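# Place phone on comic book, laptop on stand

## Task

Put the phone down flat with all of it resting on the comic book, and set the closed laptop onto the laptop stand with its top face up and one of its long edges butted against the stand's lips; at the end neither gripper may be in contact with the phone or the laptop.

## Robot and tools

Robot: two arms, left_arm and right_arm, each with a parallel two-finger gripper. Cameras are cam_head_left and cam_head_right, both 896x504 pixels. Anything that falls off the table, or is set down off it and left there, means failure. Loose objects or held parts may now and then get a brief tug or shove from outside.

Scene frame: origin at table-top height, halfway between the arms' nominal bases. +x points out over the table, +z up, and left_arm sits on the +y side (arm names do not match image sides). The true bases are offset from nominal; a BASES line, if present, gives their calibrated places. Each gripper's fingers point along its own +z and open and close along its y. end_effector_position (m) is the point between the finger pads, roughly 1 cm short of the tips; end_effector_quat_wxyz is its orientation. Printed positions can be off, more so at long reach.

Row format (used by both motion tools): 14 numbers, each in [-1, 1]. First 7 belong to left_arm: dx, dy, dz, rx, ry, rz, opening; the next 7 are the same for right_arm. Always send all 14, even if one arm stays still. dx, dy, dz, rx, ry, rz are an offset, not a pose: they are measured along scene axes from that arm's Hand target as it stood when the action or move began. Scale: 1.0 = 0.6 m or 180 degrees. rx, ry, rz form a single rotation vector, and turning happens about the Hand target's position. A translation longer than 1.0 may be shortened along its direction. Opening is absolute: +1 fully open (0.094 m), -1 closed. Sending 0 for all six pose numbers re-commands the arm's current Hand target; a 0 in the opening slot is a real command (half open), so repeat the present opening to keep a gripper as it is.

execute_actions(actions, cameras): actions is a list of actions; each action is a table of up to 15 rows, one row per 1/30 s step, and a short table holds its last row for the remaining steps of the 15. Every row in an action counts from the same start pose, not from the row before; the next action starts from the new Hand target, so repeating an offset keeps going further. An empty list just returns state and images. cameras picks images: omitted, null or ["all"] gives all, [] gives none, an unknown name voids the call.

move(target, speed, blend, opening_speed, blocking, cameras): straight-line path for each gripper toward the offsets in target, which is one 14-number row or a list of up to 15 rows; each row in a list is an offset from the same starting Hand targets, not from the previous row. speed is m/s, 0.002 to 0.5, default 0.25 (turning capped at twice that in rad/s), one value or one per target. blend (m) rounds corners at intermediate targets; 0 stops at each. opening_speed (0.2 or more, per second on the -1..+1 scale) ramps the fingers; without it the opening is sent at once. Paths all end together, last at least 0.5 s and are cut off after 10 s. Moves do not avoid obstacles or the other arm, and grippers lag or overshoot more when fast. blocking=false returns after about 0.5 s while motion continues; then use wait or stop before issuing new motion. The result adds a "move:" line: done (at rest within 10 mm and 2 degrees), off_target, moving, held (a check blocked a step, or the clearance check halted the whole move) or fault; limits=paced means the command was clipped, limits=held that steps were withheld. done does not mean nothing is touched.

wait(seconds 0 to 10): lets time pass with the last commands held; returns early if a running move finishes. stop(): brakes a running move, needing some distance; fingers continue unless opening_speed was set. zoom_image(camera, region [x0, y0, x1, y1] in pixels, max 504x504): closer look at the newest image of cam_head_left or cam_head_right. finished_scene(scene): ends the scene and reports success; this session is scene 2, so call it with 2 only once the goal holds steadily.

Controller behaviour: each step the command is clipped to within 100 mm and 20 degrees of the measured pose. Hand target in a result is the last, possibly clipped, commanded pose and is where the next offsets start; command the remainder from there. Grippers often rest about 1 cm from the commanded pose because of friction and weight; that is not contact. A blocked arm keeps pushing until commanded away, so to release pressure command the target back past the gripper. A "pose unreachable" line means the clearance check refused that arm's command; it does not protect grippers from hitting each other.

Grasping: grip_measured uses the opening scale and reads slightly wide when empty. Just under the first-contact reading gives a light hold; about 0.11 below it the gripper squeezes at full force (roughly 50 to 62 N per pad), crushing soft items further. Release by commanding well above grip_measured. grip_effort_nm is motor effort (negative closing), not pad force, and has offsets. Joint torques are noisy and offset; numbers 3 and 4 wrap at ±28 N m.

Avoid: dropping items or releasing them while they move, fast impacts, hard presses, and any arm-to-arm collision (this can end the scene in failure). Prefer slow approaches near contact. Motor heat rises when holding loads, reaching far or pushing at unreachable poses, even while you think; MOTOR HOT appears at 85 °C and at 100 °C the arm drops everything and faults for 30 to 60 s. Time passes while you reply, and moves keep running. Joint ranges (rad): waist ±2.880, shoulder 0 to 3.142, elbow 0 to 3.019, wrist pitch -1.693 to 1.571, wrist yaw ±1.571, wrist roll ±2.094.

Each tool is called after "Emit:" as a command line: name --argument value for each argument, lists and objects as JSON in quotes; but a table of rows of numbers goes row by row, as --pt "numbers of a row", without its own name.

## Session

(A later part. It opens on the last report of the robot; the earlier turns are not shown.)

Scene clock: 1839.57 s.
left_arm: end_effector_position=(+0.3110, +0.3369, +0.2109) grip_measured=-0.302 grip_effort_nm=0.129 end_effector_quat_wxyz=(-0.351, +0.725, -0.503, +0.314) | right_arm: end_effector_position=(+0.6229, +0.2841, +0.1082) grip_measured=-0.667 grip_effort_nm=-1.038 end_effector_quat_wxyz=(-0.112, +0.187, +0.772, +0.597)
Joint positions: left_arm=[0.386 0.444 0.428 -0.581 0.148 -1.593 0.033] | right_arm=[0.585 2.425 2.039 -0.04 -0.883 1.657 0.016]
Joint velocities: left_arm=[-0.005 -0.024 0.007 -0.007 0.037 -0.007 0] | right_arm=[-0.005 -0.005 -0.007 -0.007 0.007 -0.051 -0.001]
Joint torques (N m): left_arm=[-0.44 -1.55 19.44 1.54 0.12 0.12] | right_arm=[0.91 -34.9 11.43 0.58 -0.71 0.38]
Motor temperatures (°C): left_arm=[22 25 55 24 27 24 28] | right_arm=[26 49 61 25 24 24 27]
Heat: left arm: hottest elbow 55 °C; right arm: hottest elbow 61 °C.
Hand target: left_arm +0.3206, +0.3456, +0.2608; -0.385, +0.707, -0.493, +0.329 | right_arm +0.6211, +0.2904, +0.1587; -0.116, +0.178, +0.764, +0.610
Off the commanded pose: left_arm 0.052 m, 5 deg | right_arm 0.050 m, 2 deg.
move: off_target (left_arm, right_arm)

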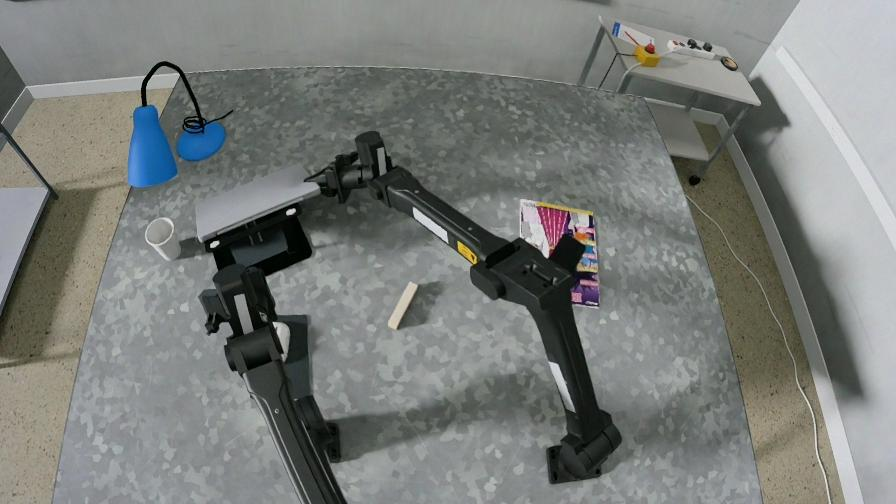

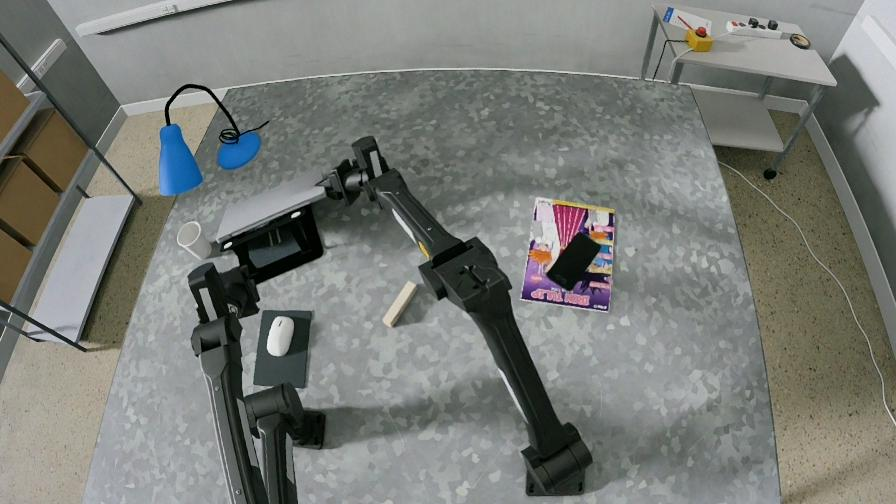

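Emit:
move --target '[0,0,0,0,0,0,-0.3,-0.035,0.08,0.025,0,0,0,-0.76]' --speed 0.06 --cameras '["cam_head_left"]'

Emit:
zoom_image --camera "cam_head_left" --region '[180, 140, 380, 290]'

Scene clock: 1843.33 s.
left_arm: end_effector_position=(+0.3110, +0.3369, +0.2109) grip_measured=-0.302 grip_effort_nm=0.129 end_effector_quat_wxyz=(-0.351, +0.725, -0.503, +0.314) | right_arm: end_effector_position=(+0.6211, +0.2894, +0.1099) grip_measured=-0.667 grip_effort_nm=-1.043 end_effector_quat_wxyz=(-0.104, +0.197, +0.775, +0.591)
Joint positions: left_arm=[0.386 0.444 0.428 -0.581 0.148 -1.593 0.033] | right_arm=[0.596 2.417 2.039 -0.059 -0.848 1.657 0.016]
Joint velocities: left_arm=[-0.015 -0.015 -0.012 0.007 0.022 -0.022 -0.001] | right_arm=[-0.005 -0.005 -0.012 -0.002 0.11 0.037 0.001]
Joint torques (N m): left_arm=[-0.62 -1.03 19.3 1.62 0.11 0.2] | right_arm=[4.6 -34.08 14.32 0.91 0.05 0.69]
Motor temperatures (°C): left_arm=[22 25 55 24 27 24 28] | right_arm=[26 51 61 25 24 24 27]
Heat: left arm: hottest elbow 55 °C; right arm: hottest elbow 61 °C.
Hand target: left_arm +0.3206, +0.3456, +0.2608; -0.385, +0.707, -0.493, +0.329 | right_arm +0.6010, +0.3390, +0.1735; -0.116, +0.178, +0.764, +0.609
Off the commanded pose: left_arm 0.052 m, 5 deg | right_arm 0.083 m, 4 deg.
move: off_target (left_arm, right_arm)
Images, in order (width x height): cam_head_left 896x504.

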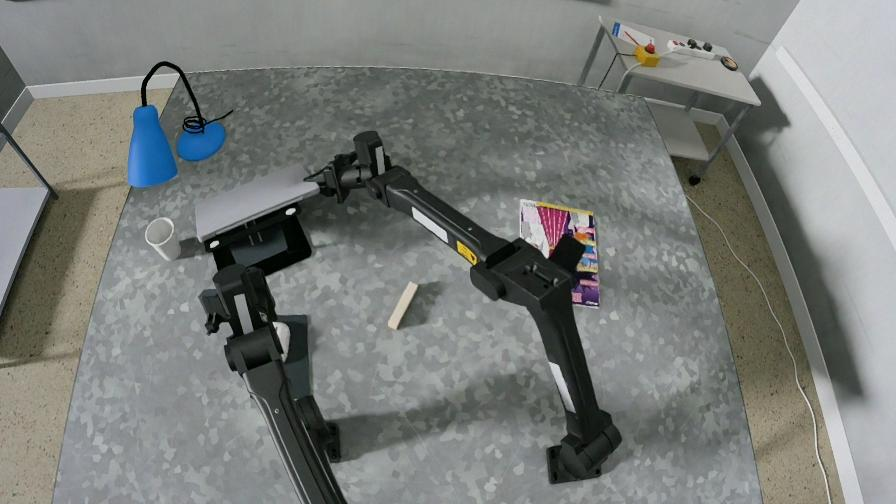

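Scaled by 2.520.

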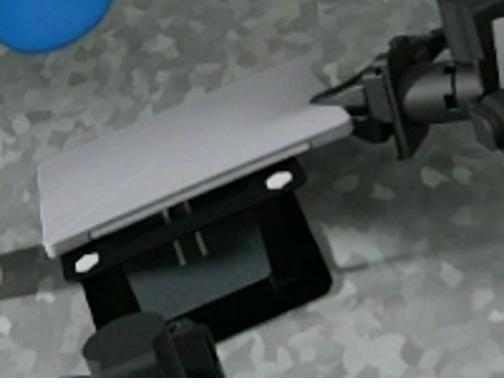

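Emit:
move --target '[0,0,0,0,0,0,-0.3,-0.03,0.06,0.01,0,0,0,-0.76]' --speed 0.06 --cameras '["cam_head_left"]'

Emit:
zoom_image --camera "cam_head_left" --region '[180, 140, 380, 290]'

Scene clock: 1847.53 s.
left_arm: end_effector_position=(+0.3110, +0.3369, +0.2109) grip_measured=-0.302 grip_effort_nm=0.129 end_effector_quat_wxyz=(-0.351, +0.725, -0.503, +0.314) | right_arm: end_effector_position=(+0.6072, +0.3171, +0.1192) grip_measured=-0.667 grip_effort_nm=-1.038 end_effector_quat_wxyz=(-0.099, +0.208, +0.777, +0.586)
Joint positions: left_arm=[0.386 0.444 0.428 -0.581 0.148 -1.593 0.033] | right_arm=[0.639 2.412 2.06 -0.075 -0.786 1.688 0.016]
Joint velocities: left_arm=[0.005 -0.015 0.007 -0.017 -0.081 0.022 -0.001] | right_arm=[-0.005 -0.005 -0.007 -0.007 0.007 0.007 0.001]
Joint torques (N m): left_arm=[-0.73 -0.91 19.34 1.77 0.11 0.16] | right_arm=[5.01 -32.5 15.94 1.26 -0.44 0.62]
Motor temperatures (°C): left_arm=[22 25 55 24 27 24 28] | right_arm=[26 53 63 25 24 24 27]
Heat: left arm: hottest elbow 55 °C; right arm: hottest elbow 63 °C.
Hand target: left_arm +0.3206, +0.3456, +0.2608; -0.385, +0.707, -0.493, +0.329 | right_arm +0.5835, +0.3755, +0.1798; -0.116, +0.178, +0.764, +0.609
Off the commanded pose: left_arm 0.052 m, 5 deg | right_arm 0.087 m, 5 deg.
move: off_target (left_arm, right_arm); limits=paced
Images, in order (width x height): cam_head_left 896x504.

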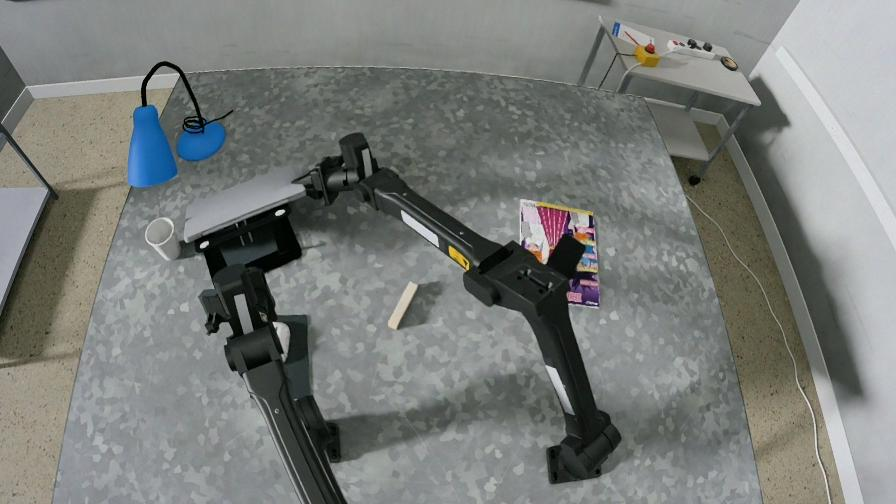

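Scaled by 2.520.

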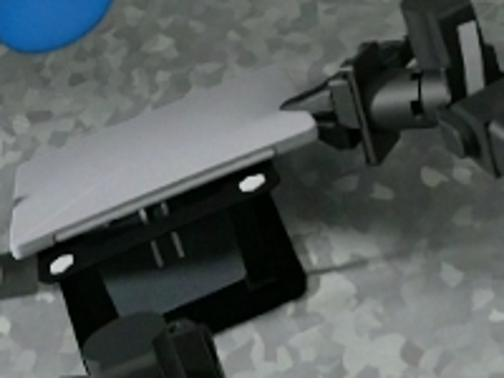

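Emit:
move --target '[0,0,0,0,0,0,-0.3,0.04,-0.07,-0.01,0,0,0,-0.76]' --speed 0.06 --cameras '["cam_head_left"]'

Emit:
zoom_image --camera "cam_head_left" --region '[140, 140, 340, 290]'

Scene clock: 1859.03 s.
left_arm: end_effector_position=(+0.3110, +0.3369, +0.2109) grip_measured=-0.302 grip_effort_nm=0.129 end_effector_quat_wxyz=(-0.351, +0.725, -0.503, +0.314) | right_arm: end_effector_position=(+0.6058, +0.3149, +0.1201) grip_measured=-0.667 grip_effort_nm=-1.043 end_effector_quat_wxyz=(-0.106, +0.199, +0.777, +0.588)
Joint positions: left_arm=[0.386 0.444 0.428 -0.581 0.148 -1.593 0.033] | right_arm=[0.634 2.412 2.06 -0.078 -0.811 1.678 0.016]
Joint velocities: left_arm=[0.005 -0.005 0.002 0.002 0.037 -0.022 0] | right_arm=[-0.005 -0.015 -0.007 -0.007 -0.051 -0.037 0.001]
Joint torques (N m): left_arm=[0.03 -1.55 19.43 1.5 0.12 0.14] | right_arm=[1.26 -32.38 15.02 0.79 -1.38 0.4]
Motor temperatures (°C): left_arm=[22 25 56 24 27 24 28] | right_arm=[26 56 63 25 24 24 28]
Heat: left arm: hottest elbow 56 °C; right arm: hottest elbow 63 °C.
Hand target: left_arm +0.3206, +0.3456, +0.2608; -0.385, +0.707, -0.493, +0.329 | right_arm +0.6070, +0.3329, +0.1737; -0.116, +0.178, +0.764, +0.610
Off the commanded pose: left_arm 0.052 m, 5 deg | right_arm 0.057 m, 4 deg.
move: off_target (left_arm, right_arm)
Images, in order (width x height): cam_head_left 896x504.

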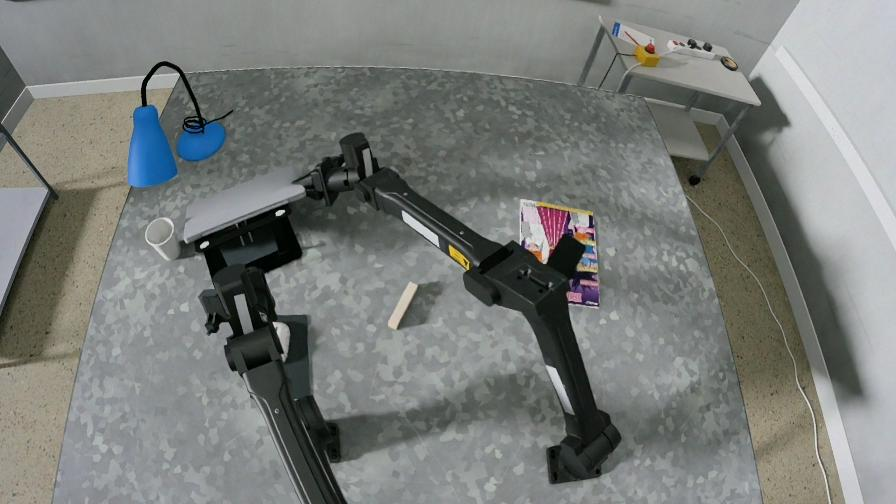

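Scaled by 2.520.

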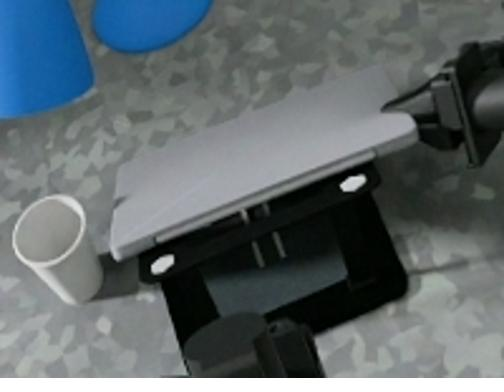

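Emit:
move --pt "0.162 0.06 -0.16 0 0 0 -0.3 0 0 0 0 0 0 -0.76" --speed 0.12 --cameras '["cam_head_left","cam_head_right"]'

Emit:
zoom_image --camera "cam_head_left" --region '[140, 140, 340, 290]'

Emit:
zoom_image --camera "cam_head_right" --region '[170, 140, 370, 290]'

Scene clock: 1864.40 s.
left_arm: end_effector_position=(+0.4095, +0.3827, +0.1600) grip_measured=-0.302 grip_effort_nm=0.129 end_effector_quat_wxyz=(-0.380, +0.713, -0.493, +0.322) | right_arm: end_effector_position=(+0.6057, +0.3148, +0.1201) grip_measured=-0.667 grip_effort_nm=-1.043 end_effector_quat_wxyz=(-0.106, +0.199, +0.777, +0.588)
Joint positions: left_arm=[0.384 0.969 0.428 0.009 0.129 -1.593 0.033] | right_arm=[0.634 2.412 2.06 -0.078 -0.812 1.677 0.016]
Joint velocities: left_arm=[0.005 -0.005 -0.022 -0.007 -0.081 -0.022 0.001] | right_arm=[-0.005 0.005 0.012 0.007 0.081 -0.081 0]
Joint torques (N m): left_arm=[-2.32 -4.6 10.97 2.44 -0.19 0.06] | right_arm=[1.26 -32.44 14.99 0.87 -1.38 0.44]
Motor temperatures (°C): left_arm=[22 25 55 24 27 24 28] | right_arm=[26 55 64 25 25 24 28]
Heat: left arm: hottest elbow 55 °C; right arm: hottest elbow 64 °C.
Hand target: left_arm +0.4164, +0.3800, +0.1647; -0.385, +0.707, -0.493, +0.329 | right_arm +0.6069, +0.3329, +0.1736; -0.116, +0.178, +0.764, +0.610
Off the commanded pose: left_arm 0.010 m, 1 deg | right_arm 0.057 m, 4 deg.
move: off_target (right_arm)

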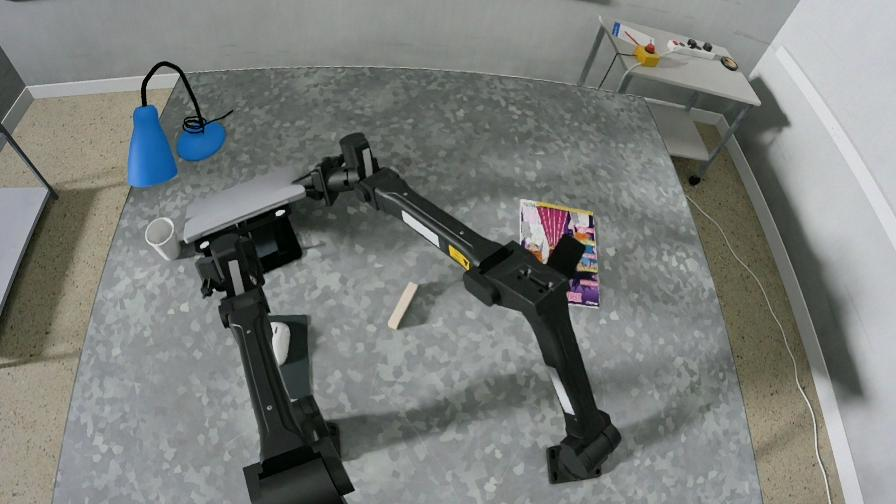

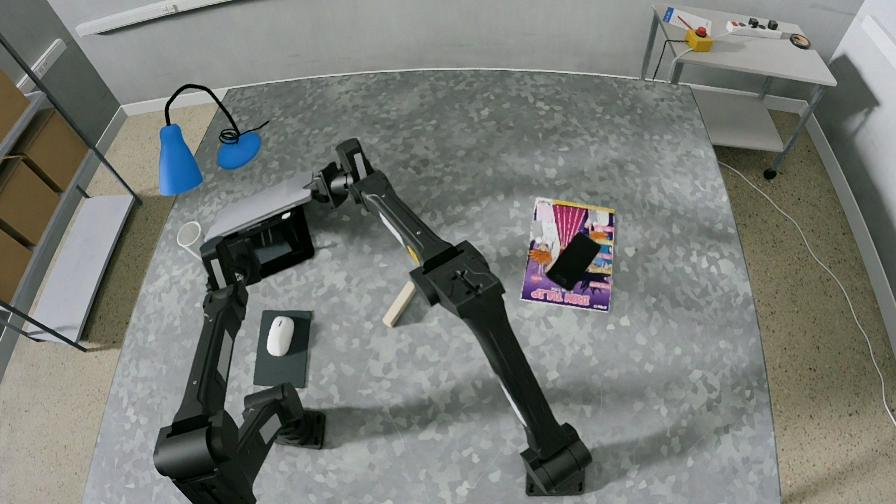

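Scaled by 2.520.

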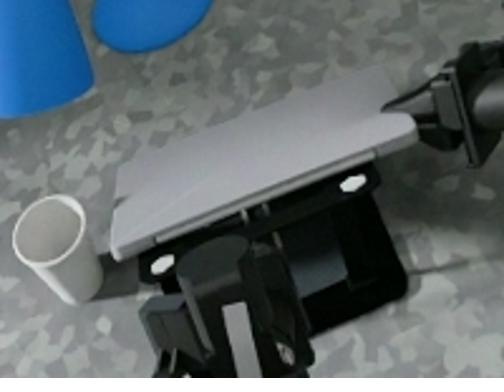

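Scaled by 2.520.

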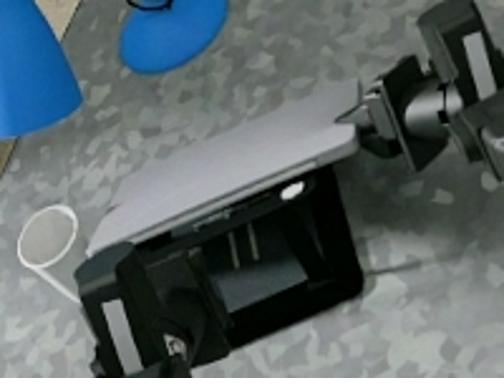

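Emit:
move --pt "0.08 0.022 -0.038 0 0 0 -0.3 0 0 0 0 0 0 -0.76" --speed 0.08 --cameras '[]'

Emit:
move --pt "0 0 0 0 0 0 -0.95 0 0 0 0 0 0 -0.76" --speed 0.08 --opening_speed 0.5 --cameras '["cam_head_left"]'

Emit:
zoom_image --camera "cam_head_left" --region '[140, 140, 340, 290]'

Scene clock: 1869.87 s.
left_arm: end_effector_position=(+0.4352, +0.3874, +0.1131) grip_measured=-0.302 grip_effort_nm=0.129 end_effector_quat_wxyz=(-0.362, +0.723, -0.500, +0.309) | right_arm: end_effector_position=(+0.6057, +0.3148, +0.1201) grip_measured=-0.667 grip_effort_nm=-1.043 end_effector_quat_wxyz=(-0.106, +0.199, +0.777, +0.588)
Joint positions: left_arm=[0.362 1.185 0.439 0.163 0.11 -1.601 0.033] | right_arm=[0.634 2.412 2.06 -0.078 -0.812 1.677 0.016]
Joint velocities: left_arm=[-0.015 -0.005 0.007 -0.002 -0.051 -0.037 0.001] | right_arm=[0.005 0.005 0.017 -0.012 -0.066 -0.007 0.001]
Joint torques (N m): left_arm=[-2.26 -6.83 14.69 2.32 -0.18 0] | right_arm=[1.26 -32.44 15.04 0.9 -1.38 0.43]
Motor temperatures (°C): left_arm=[22 25 54 24 27 24 28] | right_arm=[26 54 65 25 26 24 28]
Heat: left arm: hottest elbow 54 °C; right arm: hottest elbow 65 °C.
Hand target: left_arm +0.4641, +0.3928, +0.1420; -0.385, +0.707, -0.493, +0.329 | right_arm +0.6069, +0.3329, +0.1736; -0.116, +0.178, +0.764, +0.610
Off the commanded pose: left_arm 0.041 m, 4 deg | right_arm 0.057 m, 4 deg.
move: off_target (left_arm, right_arm)
No camera images: "cameras" was empty.

Scene clock: 1871.50 s.
left_arm: end_effector_position=(+0.4352, +0.3872, +0.1131) grip_measured=-0.947 grip_effort_nm=-0.085 end_effector_quat_wxyz=(-0.362, +0.723, -0.500, +0.310) | right_arm: end_effector_position=(+0.6057, +0.3148, +0.1201) grip_measured=-0.667 grip_effort_nm=-1.038 end_effector_quat_wxyz=(-0.106, +0.199, +0.777, +0.588)
Joint positions: left_arm=[0.362 1.185 0.439 0.163 0.11 -1.601 0.002] | right_arm=[0.634 2.412 2.06 -0.078 -0.812 1.677 0.016]
Joint velocities: left_arm=[-0.005 -0.005 -0.007 -0.002 -0.066 0.022 -0.001] | right_arm=[-0.005 0.015 -0.007 -0.007 -0.037 0.037 0]
Joint torques (N m): left_arm=[-2.26 -6.65 14.93 2.52 -0.14 0] | right_arm=[1.32 -32.56 15.02 0.88 -1.39 0.43]
Motor temperatures (°C): left_arm=[22 25 53 24 27 24 28] | right_arm=[26 54 65 25 26 24 28]
Heat: left arm: hottest elbow 53 °C; right arm: hottest elbow 65 °C.
Hand target: left_arm +0.4642, +0.3926, +0.1420; -0.385, +0.707, -0.493, +0.329 | right_arm +0.6069, +0.3329, +0.1736; -0.116, +0.178, +0.764, +0.610
Off the commanded pose: left_arm 0.041 m, 4 deg | right_arm 0.057 m, 4 deg.
move: off_target (left_arm, right_arm)
Images, in order (width x height): cam_head_left 896x504.

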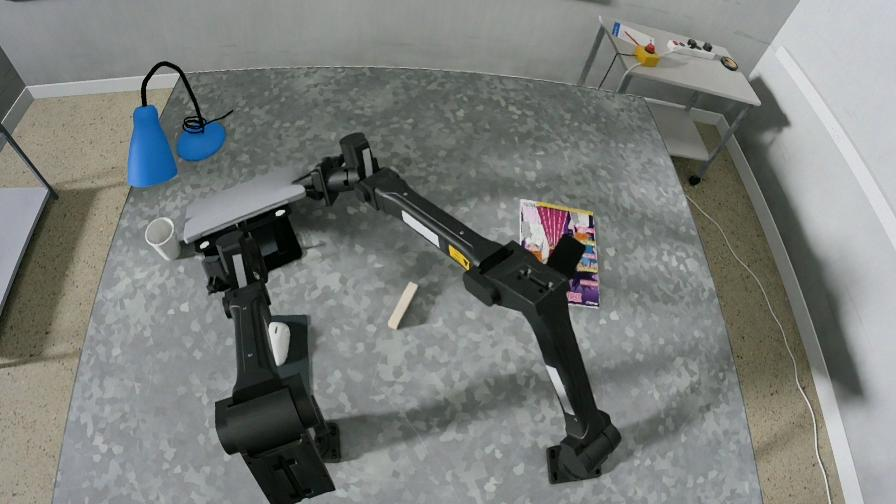

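Scaled by 2.520.

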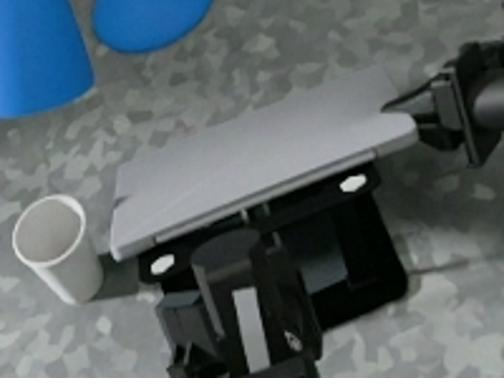

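Emit:
move --pt "0 0 0 0 0 0 -0.3 0 0 0 0 0 0 -0.76" --cameras '[]'

Emit:
move --pt "-0.08 -0.015 0.05 0 0 0 -0.3 0 0 0 0 0 0 -0.76" --speed 0.08 --cameras '["cam_head_left"]'

Emit:
zoom_image --camera "cam_head_left" --region '[140, 140, 340, 290]'

Scene clock: 1876.50 s.
left_arm: end_effector_position=(+0.4352, +0.3872, +0.1131) grip_measured=-0.302 grip_effort_nm=0.125 end_effector_quat_wxyz=(-0.362, +0.724, -0.500, +0.310) | right_arm: end_effector_position=(+0.6057, +0.3148, +0.1201) grip_measured=-0.667 grip_effort_nm=-1.038 end_effector_quat_wxyz=(-0.106, +0.199, +0.777, +0.588)
Joint positions: left_arm=[0.362 1.185 0.439 0.163 0.11 -1.602 0.033] | right_arm=[0.634 2.412 2.06 -0.078 -0.812 1.677 0.016]
Joint velocities: left_arm=[-0.015 -0.005 -0.002 -0.002 -0.095 -0.051 0] | right_arm=[-0.005 -0.005 -0.012 0.002 -0.066 -0.007 0]
Joint torques (N m): left_arm=[-2.67 -6.59 14.82 2.47 -0.13 -0.02] | right_arm=[1.32 -32.44 15.01 0.88 -1.39 0.43]
Motor temperatures (°C): left_arm=[22 25 53 24 27 24 28] | right_arm=[26 53 66 25 27 24 28]
Heat: left arm: hottest elbow 53 °C; right arm: hottest elbow 66 °C.
Hand target: left_arm +0.4642, +0.3926, +0.1420; -0.385, +0.707, -0.493, +0.329 | right_arm +0.6069, +0.3329, +0.1736; -0.116, +0.178, +0.764, +0.610
Off the commanded pose: left_arm 0.041 m, 4 deg | right_arm 0.057 m, 4 deg.
move: off_target (left_arm, right_arm)
No camera images: "cameras" was empty.

Scene clock: 1877.83 s.
left_arm: end_effector_position=(+0.4158, +0.3780, +0.1610) grip_measured=-0.302 grip_effort_nm=0.129 end_effector_quat_wxyz=(-0.374, +0.711, -0.496, +0.328) | right_arm: end_effector_position=(+0.6057, +0.3148, +0.1201) grip_measured=-0.667 grip_effort_nm=-1.038 end_effector_quat_wxyz=(-0.106, +0.199, +0.777, +0.588)
Joint positions: left_arm=[0.369 0.984 0.439 0.01 0.134 -1.602 0.033] | right_arm=[0.634 2.412 2.06 -0.078 -0.812 1.677 0.016]
Joint velocities: left_arm=[-0.005 -0.005 -0.007 0.002 -0.037 -0.007 0] | right_arm=[-0.015 -0.005 -0.012 0.012 -0.007 -0.037 0.001]
Joint torques (N m): left_arm=[-0.44 -7.12 11.52 1.44 0.1 0.14] | right_arm=[1.26 -32.5 14.99 0.88 -1.39 0.43]
Motor temperatures (°C): left_arm=[22 25 52 24 27 24 28] | right_arm=[26 53 66 25 27 24 28]
Heat: left arm: hottest elbow 52 °C; right arm: hottest elbow 66 °C.
Hand target: left_arm +0.4166, +0.3843, +0.1720; -0.385, +0.707, -0.493, +0.329 | right_arm +0.6069, +0.3329, +0.1736; -0.116, +0.178, +0.764, +0.610
Off the commanded pose: left_arm 0.012 m, 1 deg | right_arm 0.057 m, 4 deg.
move: off_target (left_arm, right_arm)
Images, in order (width x height): cam_head_left 896x504.

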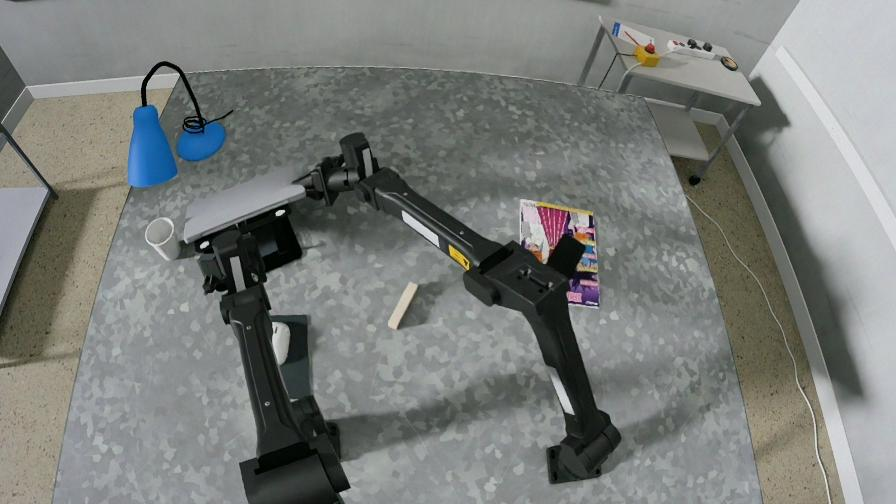

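Scaled by 2.520.

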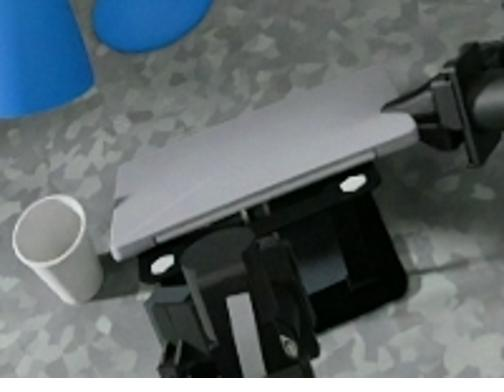

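Emit:
move --pt "0.1 0.015 -0.005 0 0 0 -0.3 0 0 0 0 0 0 -0.76" --speed 0.08 --cameras '["cam_head_left"]'

Emit:
zoom_image --camera "cam_head_left" --region '[140, 140, 340, 290]'

Scene clock: 1881.40 s.
left_arm: end_effector_position=(+0.4408, +0.3846, +0.1285) grip_measured=-0.302 grip_effort_nm=0.129 end_effector_quat_wxyz=(-0.352, +0.729, -0.503, +0.303) | right_arm: end_effector_position=(+0.6056, +0.3149, +0.1201) grip_measured=-0.667 grip_effort_nm=-1.038 end_effector_quat_wxyz=(-0.105, +0.198, +0.777, +0.588)
Joint positions: left_arm=[0.346 1.152 0.487 0.057 0.099 -1.609 0.033] | right_arm=[0.634 2.412 2.06 -0.078 -0.812 1.676 0.016]
Joint velocities: left_arm=[-0.005 -0.015 0.002 -0.012 -0.022 -0.022 -0.001] | right_arm=[0.005 0.005 0.012 -0.012 -0.037 0.037 0]
Joint torques (N m): left_arm=[-1.9 -6.59 16.62 2.5 -0.18 -0.05] | right_arm=[1.26 -32.5 14.98 0.88 -1.37 0.44]
Motor temperatures (°C): left_arm=[22 25 52 24 27 24 28] | right_arm=[26 53 67 25 27 24 28]
Heat: left arm: hottest elbow 52 °C; right arm: hottest elbow 67 °C.
Hand target: left_arm +0.4765, +0.3924, +0.1688; -0.385, +0.707, -0.493, +0.329 | right_arm +0.6069, +0.3330, +0.1736; -0.116, +0.178, +0.764, +0.610
Off the commanded pose: left_arm 0.055 m, 5 deg | right_arm 0.057 m, 4 deg.
move: off_target (left_arm, right_arm)
Images, in order (width x height): cam_head_left 896x504.

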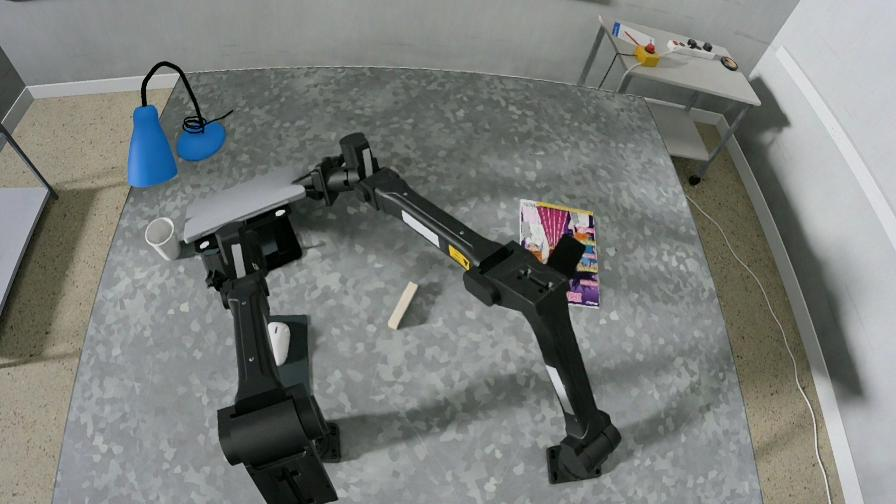

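Scaled by 2.520.

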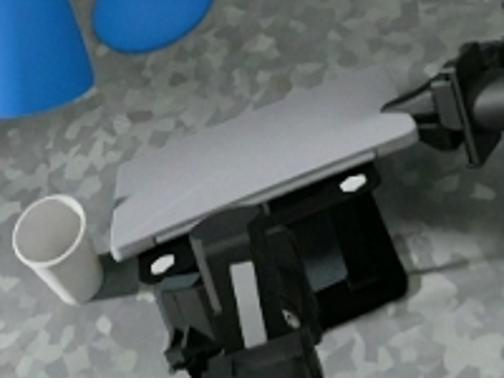

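Emit:
move --pt "-0.1 -0.01 0.0 0 0 0 -0.2 0 0 0 0 0 0 -0.76" --speed 0.08 --cameras '[]'

Emit:
move --pt "0.03 0.005 -0.01 0 0 0 -0.2 0 0 0 0 0 0 -0.76" --speed 0.08 --cameras '[]'

Scene clock: 1886.73 s.
left_arm: end_effector_position=(+0.4220, +0.3836, +0.1698) grip_measured=-0.202 grip_effort_nm=0.129 end_effector_quat_wxyz=(-0.382, +0.706, -0.494, +0.333) | right_arm: end_effector_position=(+0.6056, +0.3147, +0.1202) grip_measured=-0.667 grip_effort_nm=-1.038 end_effector_quat_wxyz=(-0.106, +0.197, +0.777, +0.588)
Joint positions: left_arm=[0.379 0.994 0.458 0.024 0.143 -1.598 0.037] | right_arm=[0.634 2.412 2.06 -0.078 -0.814 1.676 0.016]
Joint velocities: left_arm=[-0.015 0.005 0.002 -0.002 0.051 0.007 0] | right_arm=[0.005 -0.005 0.012 -0.002 0.037 -0.037 0]
Joint torques (N m): left_arm=[-0.5 -6.59 9.32 1.48 0.11 0.18] | right_arm=[1.26 -32.5 14.99 0.87 -1.31 0.45]
Motor temperatures (°C): left_arm=[22 25 52 24 27 24 28] | right_arm=[26 52 67 25 27 24 28]
Heat: left arm: hottest elbow 52 °C; right arm: hottest elbow 67 °C.
Hand target: left_arm +0.4165, +0.3873, +0.1689; -0.385, +0.707, -0.493, +0.329 | right_arm +0.6071, +0.3328, +0.1737; -0.116, +0.178, +0.764, +0.610
Off the commanded pose: left_arm 0.006 m, 1 deg | right_arm 0.057 m, 4 deg.
move: off_target (right_arm)
No camera images: "cameras" was empty.

Scene clock: 1887.73 s.
left_arm: end_effector_position=(+0.4261, +0.3868, +0.1532) grip_measured=-0.202 grip_effort_nm=0.125 end_effector_quat_wxyz=(-0.373, +0.714, -0.496, +0.324) | right_arm: end_effector_position=(+0.6056, +0.3147, +0.1202) grip_measured=-0.667 grip_effort_nm=-1.033 end_effector_quat_wxyz=(-0.106, +0.197, +0.777, +0.588)
Joint positions: left_arm=[0.379 1.05 0.458 0.049 0.136 -1.597 0.037] | right_arm=[0.634 2.412 2.06 -0.078 -0.814 1.676 0.016]
Joint velocities: left_arm=[-0.024 -0.015 -0.012 -0.002 0.051 0.007 0] | right_arm=[-0.015 0.005 -0.002 -0.007 -0.022 -0.007 0]
Joint torques (N m): left_arm=[-1.79 -6.36 11.77 2.39 -0.13 0.13] | right_arm=[1.26 -32.56 14.98 0.88 -1.32 0.45]
Motor temperatures (°C): left_arm=[22 25 52 24 27 24 28] | right_arm=[26 52 67 25 27 24 28]
Heat: left arm: hottest elbow 52 °C; right arm: hottest elbow 67 °C.
Hand target: left_arm +0.4344, +0.3900, +0.1629; -0.385, +0.707, -0.493, +0.329 | right_arm +0.6071, +0.3328, +0.1737; -0.116, +0.178, +0.764, +0.610
Off the commanded pose: left_arm 0.013 m, 2 deg | right_arm 0.056 m, 4 deg.
move: off_target (left_arm, right_arm)
No camera images: "cameras" was empty.

Emit:
move --pt "0.045 0.005 0.002 0 0 0 -0.2 0 0 0 0 0 0 -0.76" --speed 0.08 --cameras '["cam_head_left"]'

Emit:
zoom_image --camera "cam_head_left" --region '[140, 140, 340, 290]'

Scene clock: 1891.97 s.
left_arm: end_effector_position=(+0.4293, +0.3880, +0.1381) grip_measured=-0.202 grip_effort_nm=0.115 end_effector_quat_wxyz=(-0.367, +0.722, -0.497, +0.311) | right_arm: end_effector_position=(+0.6056, +0.3147, +0.1202) grip_measured=-0.667 grip_effort_nm=-1.038 end_effector_quat_wxyz=(-0.106, +0.198, +0.777, +0.588)
Joint positions: left_arm=[0.37 1.097 0.458 0.069 0.113 -1.6 0.037] | right_arm=[0.634 2.412 2.06 -0.078 -0.814 1.676 0.016]
Joint velocities: left_arm=[-0.005 -0.005 0.002 0.002 0.066 0.037 0] | right_arm=[-0.015 -0.005 0.007 0.002 0.007 -0.066 0]
Joint torques (N m): left_arm=[-3.37 -4.6 16.03 2.48 -0.11 0] | right_arm=[1.26 -32.5 14.99 0.85 -1.32 0.44]
Motor temperatures (°C): left_arm=[22 25 51 24 27 24 28] | right_arm=[26 52 68 25 27 24 28]
Heat: left arm: hottest elbow 51 °C; right arm: hottest elbow 68 °C.
Hand target: left_arm +0.4614, +0.3926, +0.1641; -0.385, +0.707, -0.493, +0.329 | right_arm +0.6071, +0.3328, +0.1737; -0.116, +0.178, +0.764, +0.610
Off the commanded pose: left_arm 0.042 m, 3 deg | right_arm 0.057 m, 4 deg.
move: off_target (left_arm, right_arm)
Images, in order (width x height): cam_head_left 896x504.

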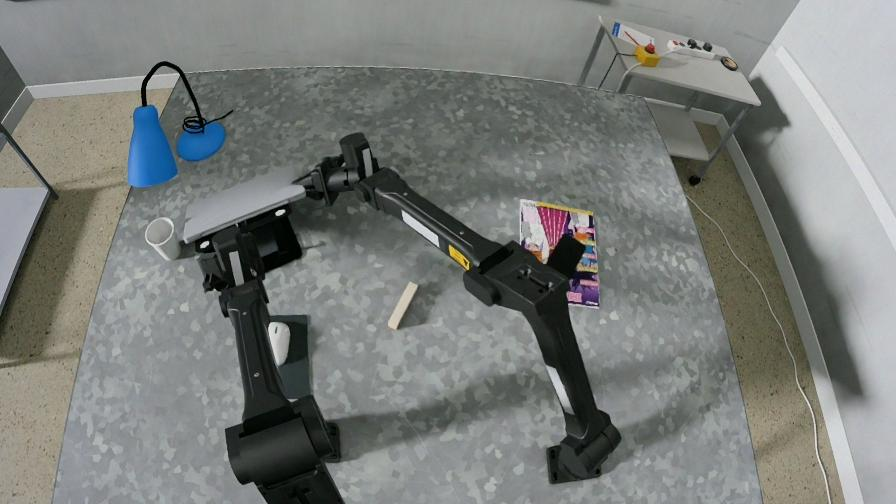

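Scaled by 2.520.

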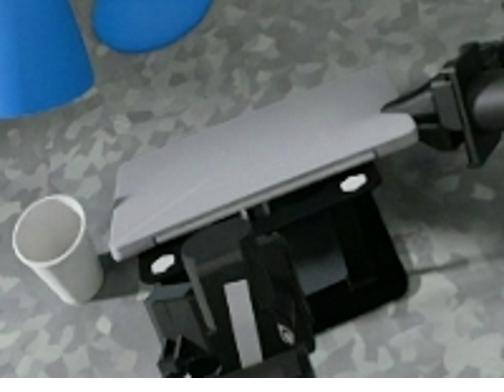

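Emit:
move --pt "0.03 0.0 0.03 0 0 0 -0.2 0 0 0 0 0 0 -0.76" --speed 0.08 --cameras '[]'

Scene clock: 1895.60 s.
left_arm: end_effector_position=(+0.4553, +0.3886, +0.1535) grip_measured=-0.202 grip_effort_nm=0.110 end_effector_quat_wxyz=(-0.368, +0.719, -0.499, +0.313) | right_arm: end_effector_position=(+0.6055, +0.3147, +0.1202) grip_measured=-0.667 grip_effort_nm=-1.038 end_effector_quat_wxyz=(-0.106, +0.197, +0.777, +0.588)
Joint positions: left_arm=[0.341 1.143 0.534 0.044 0.094 -1.61 0.038] | right_arm=[0.634 2.412 2.06 -0.078 -0.815 1.675 0.016]
Joint velocities: left_arm=[-0.015 -0.005 -0.012 0.017 -0.037 0.022 0] | right_arm=[-0.005 -0.005 0.007 0.002 0.007 0.037 0]
Joint torques (N m): left_arm=[-2.02 -7.06 15.73 1.68 -0.18 -0.03] | right_arm=[1.26 -32.44 14.99 0.88 -1.3 0.45]
Motor temperatures (°C): left_arm=[22 25 51 24 27 24 28] | right_arm=[26 52 68 25 28 24 28]
Heat: left arm: hottest elbow 51 °C; right arm: hottest elbow 68 °C.
Hand target: left_arm +0.4797, +0.3923, +0.1819; -0.385, +0.707, -0.493, +0.329 | right_arm +0.6070, +0.3328, +0.1737; -0.116, +0.178, +0.764, +0.610
Off the commanded pose: left_arm 0.038 m, 3 deg | right_arm 0.056 m, 4 deg.
move: off_target (left_arm, right_arm)
No camera images: "cameras" was empty.

Emit:
move --pt "-0.012 0.0 -0.02 0 0 0 -0.2 0 0 0 0 0 0 -0.76" --speed 0.08 --cameras '["cam_head_left"]'

Emit:
zoom_image --camera "cam_head_left" --region '[140, 140, 340, 290]'

Emit:
execute_actions --actions '[]' --cameras '["cam_head_right"]'

Emit:
zoom_image --camera "cam_head_right" --region '[190, 180, 310, 290]'

Scene clock: 1900.27 s.
left_arm: end_effector_position=(+0.4580, +0.3895, +0.1545) grip_measured=-0.202 grip_effort_nm=0.105 end_effector_quat_wxyz=(-0.372, +0.716, -0.498, +0.317) | right_arm: end_effector_position=(+0.6055, +0.3147, +0.1202) grip_measured=-0.667 grip_effort_nm=-1.043 end_effector_quat_wxyz=(-0.106, +0.197, +0.777, +0.588)
Joint positions: left_arm=[0.341 1.15 0.534 0.065 0.094 -1.611 0.038] | right_arm=[0.634 2.412 2.06 -0.078 -0.815 1.675 0.016]
Joint velocities: left_arm=[-0.005 -0.005 -0.002 -0.017 -0.007 0.007 0] | right_arm=[-0.015 -0.005 -0.007 0.002 0.007 0.066 0]
Joint torques (N m): left_arm=[-2.08 -7.59 12.79 2.45 0.11 0.04] | right_arm=[1.26 -32.56 14.97 0.88 -1.29 0.46]
Motor temperatures (°C): left_arm=[22 25 51 24 27 24 28] | right_arm=[26 53 68 25 28 24 28]
Heat: left arm: hottest elbow 51 °C; right arm: hottest elbow 68 °C.
Hand target: left_arm +0.4723, +0.3924, +0.1699; -0.385, +0.707, -0.493, +0.329 | right_arm +0.6070, +0.3328, +0.1737; -0.116, +0.178, +0.764, +0.610
Off the commanded pose: left_arm 0.021 m, 2 deg | right_arm 0.056 m, 4 deg.
move: off_target (left_arm, right_arm)
Images, in order (width x height): cam_head_left 896x504.

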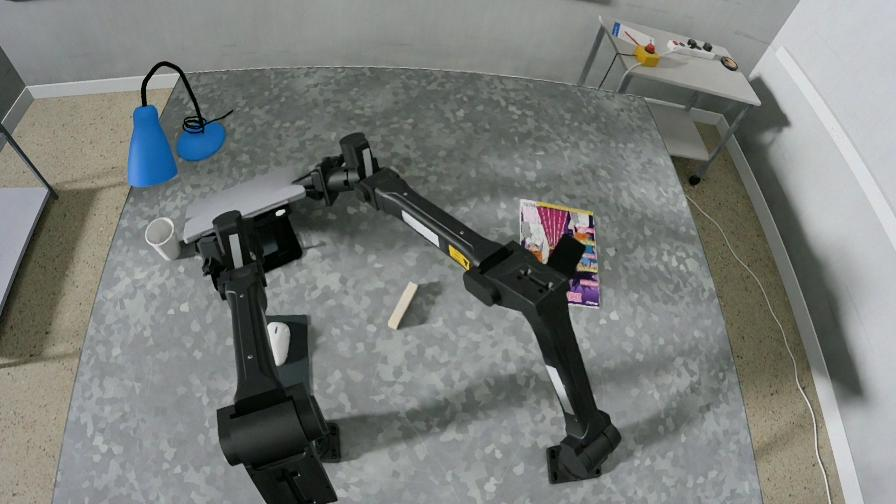

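Scaled by 2.520.

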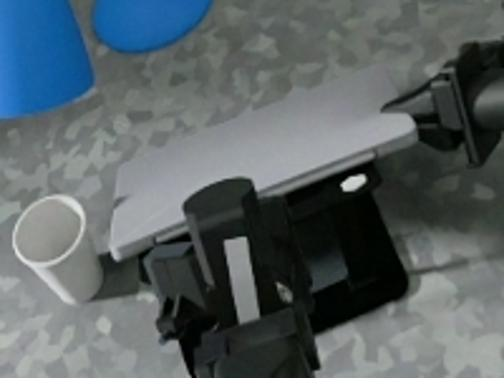

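Scene clock: 1900.27 s.
left_arm: end_effector_position=(+0.4580, +0.3895, +0.1545) grip_measured=-0.202 grip_effort_nm=0.105 end_effector_quat_wxyz=(-0.372, +0.716, -0.498, +0.317) | right_arm: end_effector_position=(+0.6055, +0.3147, +0.1202) grip_measured=-0.667 grip_effort_nm=-1.043 end_effector_quat_wxyz=(-0.106, +0.197, +0.777, +0.588)
Joint positions: left_arm=[0.341 1.15 0.534 0.065 0.094 -1.611 0.038] | right_arm=[0.634 2.412 2.06 -0.078 -0.815 1.675 0.016]
Joint velocities: left_arm=[-0.005 -0.005 -0.002 -0.017 -0.007 0.007 0] | right_arm=[-0.015 -0.005 -0.007 0.002 0.007 0.066 0]
Joint torques (N m): left_arm=[-2.08 -7.59 12.79 2.45 0.11 0.04] | right_arm=[1.26 -32.56 14.97 0.88 -1.29 0.46]
Motor temperatures (°C): left_arm=[22 25 51 24 27 24 28] | right_arm=[26 53 68 25 28 24 28]
Heat: left arm: hottest elbow 51 °C; right arm: hottest elbow 68 °C.
Hand target: left_arm +0.4723, +0.3924, +0.1699; -0.385, +0.707, -0.493, +0.329 | right_arm +0.6070, +0.3328, +0.1737; -0.116, +0.178, +0.764, +0.610
Tool commands: left_gripper/opening=-0.2 right_gripper/opening=-0.76
Off the commanded pose: left_arm 0.021 m, 2 deg | right_arm 0.056 m, 4 deg.
Images, in order (width x height): cam_head_right 896x504.

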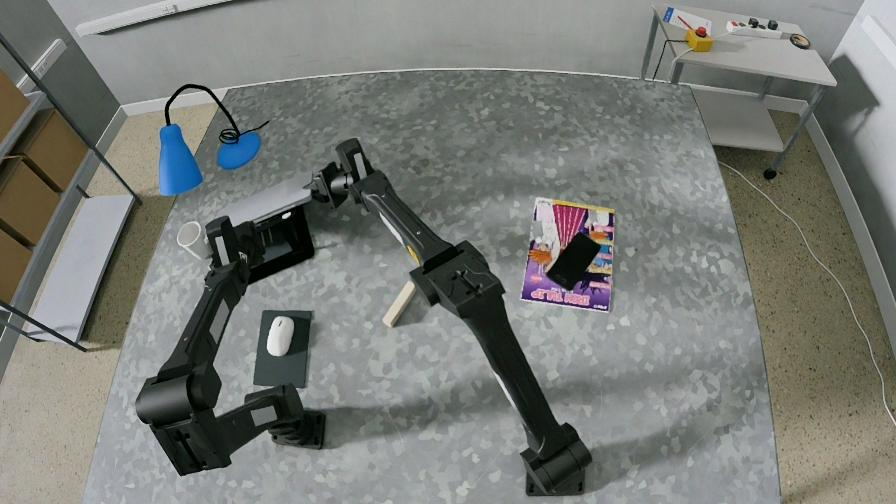

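Scaled by 4.200.

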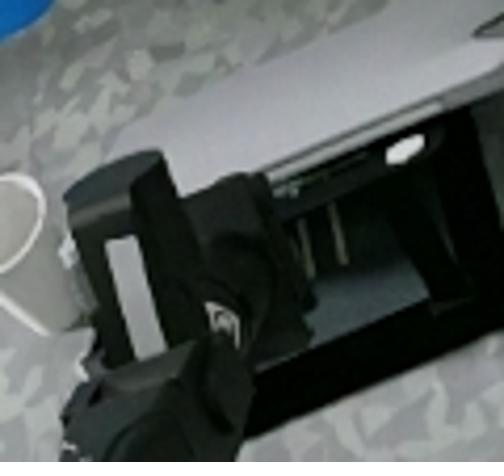

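Emit:
move --pt "-0.01 0.0 -0.025 0 0 0 -0.2 0 0 0 0 0 0 -0.76" --speed 0.08 --cameras '[]'

Emit:
move --pt "0 0 0 0 0 0 -0.95 0 0 0 0 0 0 -0.76" --speed 0.08 --opening_speed 0.5 --cameras '["cam_head_left"]'

Scene clock: 1904.00 s.
left_arm: end_effector_position=(+0.4649, +0.3911, +0.1574) grip_measured=-0.202 grip_effort_nm=0.110 end_effector_quat_wxyz=(-0.383, +0.708, -0.495, +0.327) | right_arm: end_effector_position=(+0.6055, +0.3147, +0.1202) grip_measured=-0.667 grip_effort_nm=-1.043 end_effector_quat_wxyz=(-0.106, +0.197, +0.777, +0.588)
Joint positions: left_arm=[0.341 1.169 0.534 0.117 0.1 -1.611 0.038] | right_arm=[0.634 2.412 2.06 -0.078 -0.815 1.675 0.016]
Joint velocities: left_arm=[0.005 0.005 -0.007 0.022 -0.007 -0.037 0.001] | right_arm=[0.005 -0.015 0.002 0.007 0.051 0.051 0]
Joint torques (N m): left_arm=[-0.85 -7.47 9.2 2.45 0.1 0.09] | right_arm=[1.26 -32.5 14.98 0.88 -1.29 0.46]
Motor temperatures (°C): left_arm=[22 25 50 24 27 24 28] | right_arm=[26 53 69 25 28 24 28]
Heat: left arm: hottest elbow 50 °C; right arm: hottest elbow 69 °C.
Hand target: left_arm +0.4661, +0.3925, +0.1550; -0.385, +0.707, -0.493, +0.329 | right_arm +0.6070, +0.3328, +0.1737; -0.116, +0.178, +0.764, +0.610
Off the commanded pose: left_arm 0.003 m, 0 deg | right_arm 0.056 m, 4 deg.
move: off_target (right_arm)
No camera images: "cameras" was empty.

Scene clock: 1906.00 s.
left_arm: end_effector_position=(+0.4603, +0.3893, +0.1468) grip_measured=-0.942 grip_effort_nm=-0.994 end_effector_quat_wxyz=(-0.374, +0.716, -0.493, +0.324) | right_arm: end_effector_position=(+0.6055, +0.3147, +0.1202) grip_measured=-0.667 grip_effort_nm=-1.038 end_effector_quat_wxyz=(-0.106, +0.197, +0.777, +0.588)
Joint positions: left_arm=[0.341 1.177 0.519 0.119 0.1 -1.622 0.003] | right_arm=[0.634 2.412 2.06 -0.078 -0.815 1.675 0.016]
Joint velocities: left_arm=[-0.005 -0.015 -0.007 -0.007 -0.022 -0.037 0.001] | right_arm=[-0.005 -0.015 -0.017 0.002 0.007 -0.066 0]
Joint torques (N m): left_arm=[-0.91 -7.65 10.61 2.44 0.07 0.17] | right_arm=[1.32 -32.67 14.99 0.87 -1.29 0.45]
Motor temperatures (°C): left_arm=[22 25 50 24 27 24 28] | right_arm=[26 53 69 25 28 24 28]
Heat: left arm: hottest elbow 50 °C; right arm: hottest elbow 69 °C.
Hand target: left_arm +0.4661, +0.3925, +0.1552; -0.385, +0.707, -0.493, +0.329 | right_arm +0.6070, +0.3328, +0.1737; -0.116, +0.178, +0.764, +0.610
Off the commanded pose: left_arm 0.010 m, 2 deg | right_arm 0.056 m, 4 deg.
move: off_target (right_arm)
Images, in order (width x height): cam_head_left 896x504.

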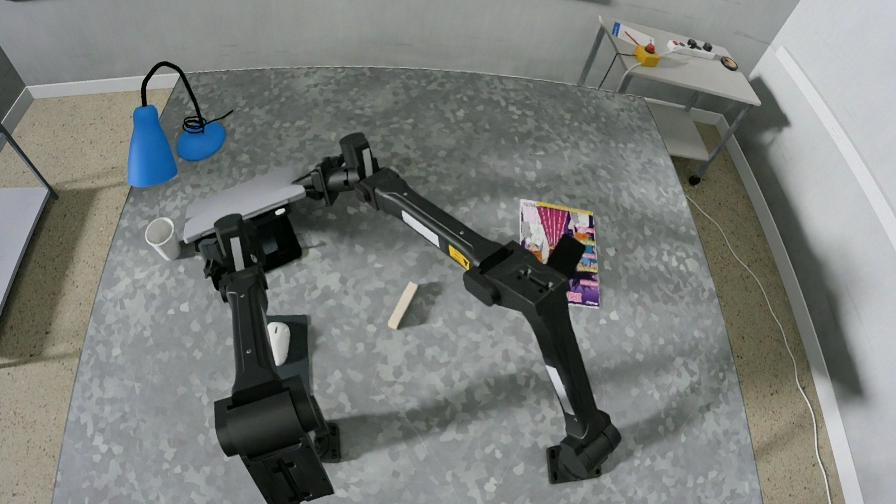

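Emit:
move --pt "0.04 -0.08 -0.005 0 0 0 -0.95 -0.02 0.05 0.01 0 0 0 -0.76" --speed 0.06 --cameras '["cam_head_left"]'

Emit:
zoom_image --camera "cam_head_left" --region '[140, 140, 340, 290]'

Scene clock: 1911.43 s.
left_arm: end_effector_position=(+0.4705, +0.3705, +0.1455) grip_measured=-0.943 grip_effort_nm=-1.009 end_effector_quat_wxyz=(-0.391, +0.732, -0.464, +0.310) | right_arm: end_effector_position=(+0.6083, +0.3154, +0.1246) grip_measured=-0.667 grip_effort_nm=-1.038 end_effector_quat_wxyz=(-0.101, +0.198, +0.778, +0.587)
Joint positions: left_arm=[0.233 1.193 0.519 0.147 -0.064 -1.712 0.003] | right_arm=[0.634 2.412 2.074 -0.095 -0.805 1.669 0.016]
Joint velocities: left_arm=[-0.005 -0.024 0.007 -0.012 -0.066 0.022 -0.001] | right_arm=[0.005 0.005 0.007 0.007 -0.037 -0.051 0]
Joint torques (N m): left_arm=[-5.25 -7.53 11.66 2.26 0.75 0.24] | right_arm=[3.9 -31.68 16.59 1.24 -0.42 0.71]
Motor temperatures (°C): left_arm=[22 25 49 24 27 24 28] | right_arm=[26 53 70 25 28 24 28]
Heat: left arm: hottest elbow 49 °C; right arm: hottest elbow 70 °C.
Hand target: left_arm +0.4895, +0.3444, +0.1520; -0.385, +0.707, -0.493, +0.330 | right_arm +0.5955, +0.3631, +0.1797; -0.116, +0.178, +0.764, +0.610
Off the commanded pose: left_arm 0.033 m, 5 deg | right_arm 0.074 m, 4 deg.
move: off_target (left_arm, right_arm)
Images, in order (width x height): cam_head_left 896x504.

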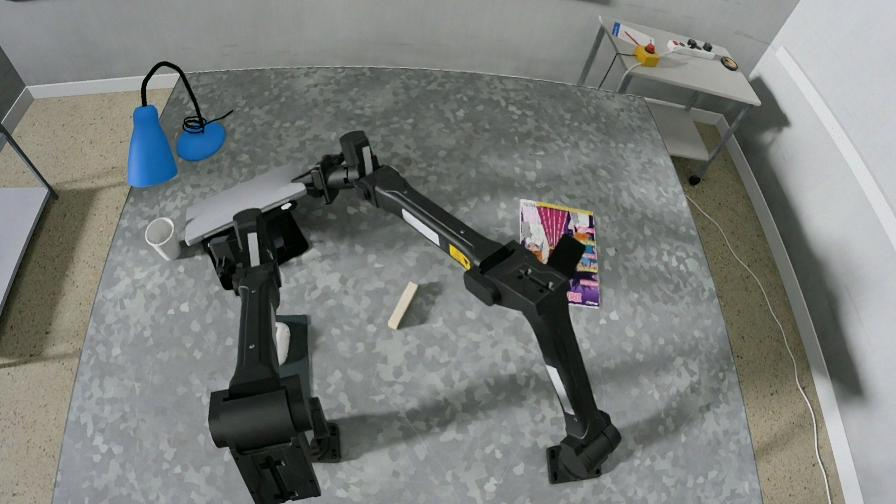

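Scaled by 2.520.

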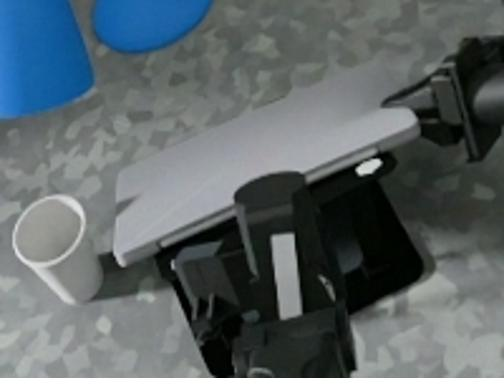

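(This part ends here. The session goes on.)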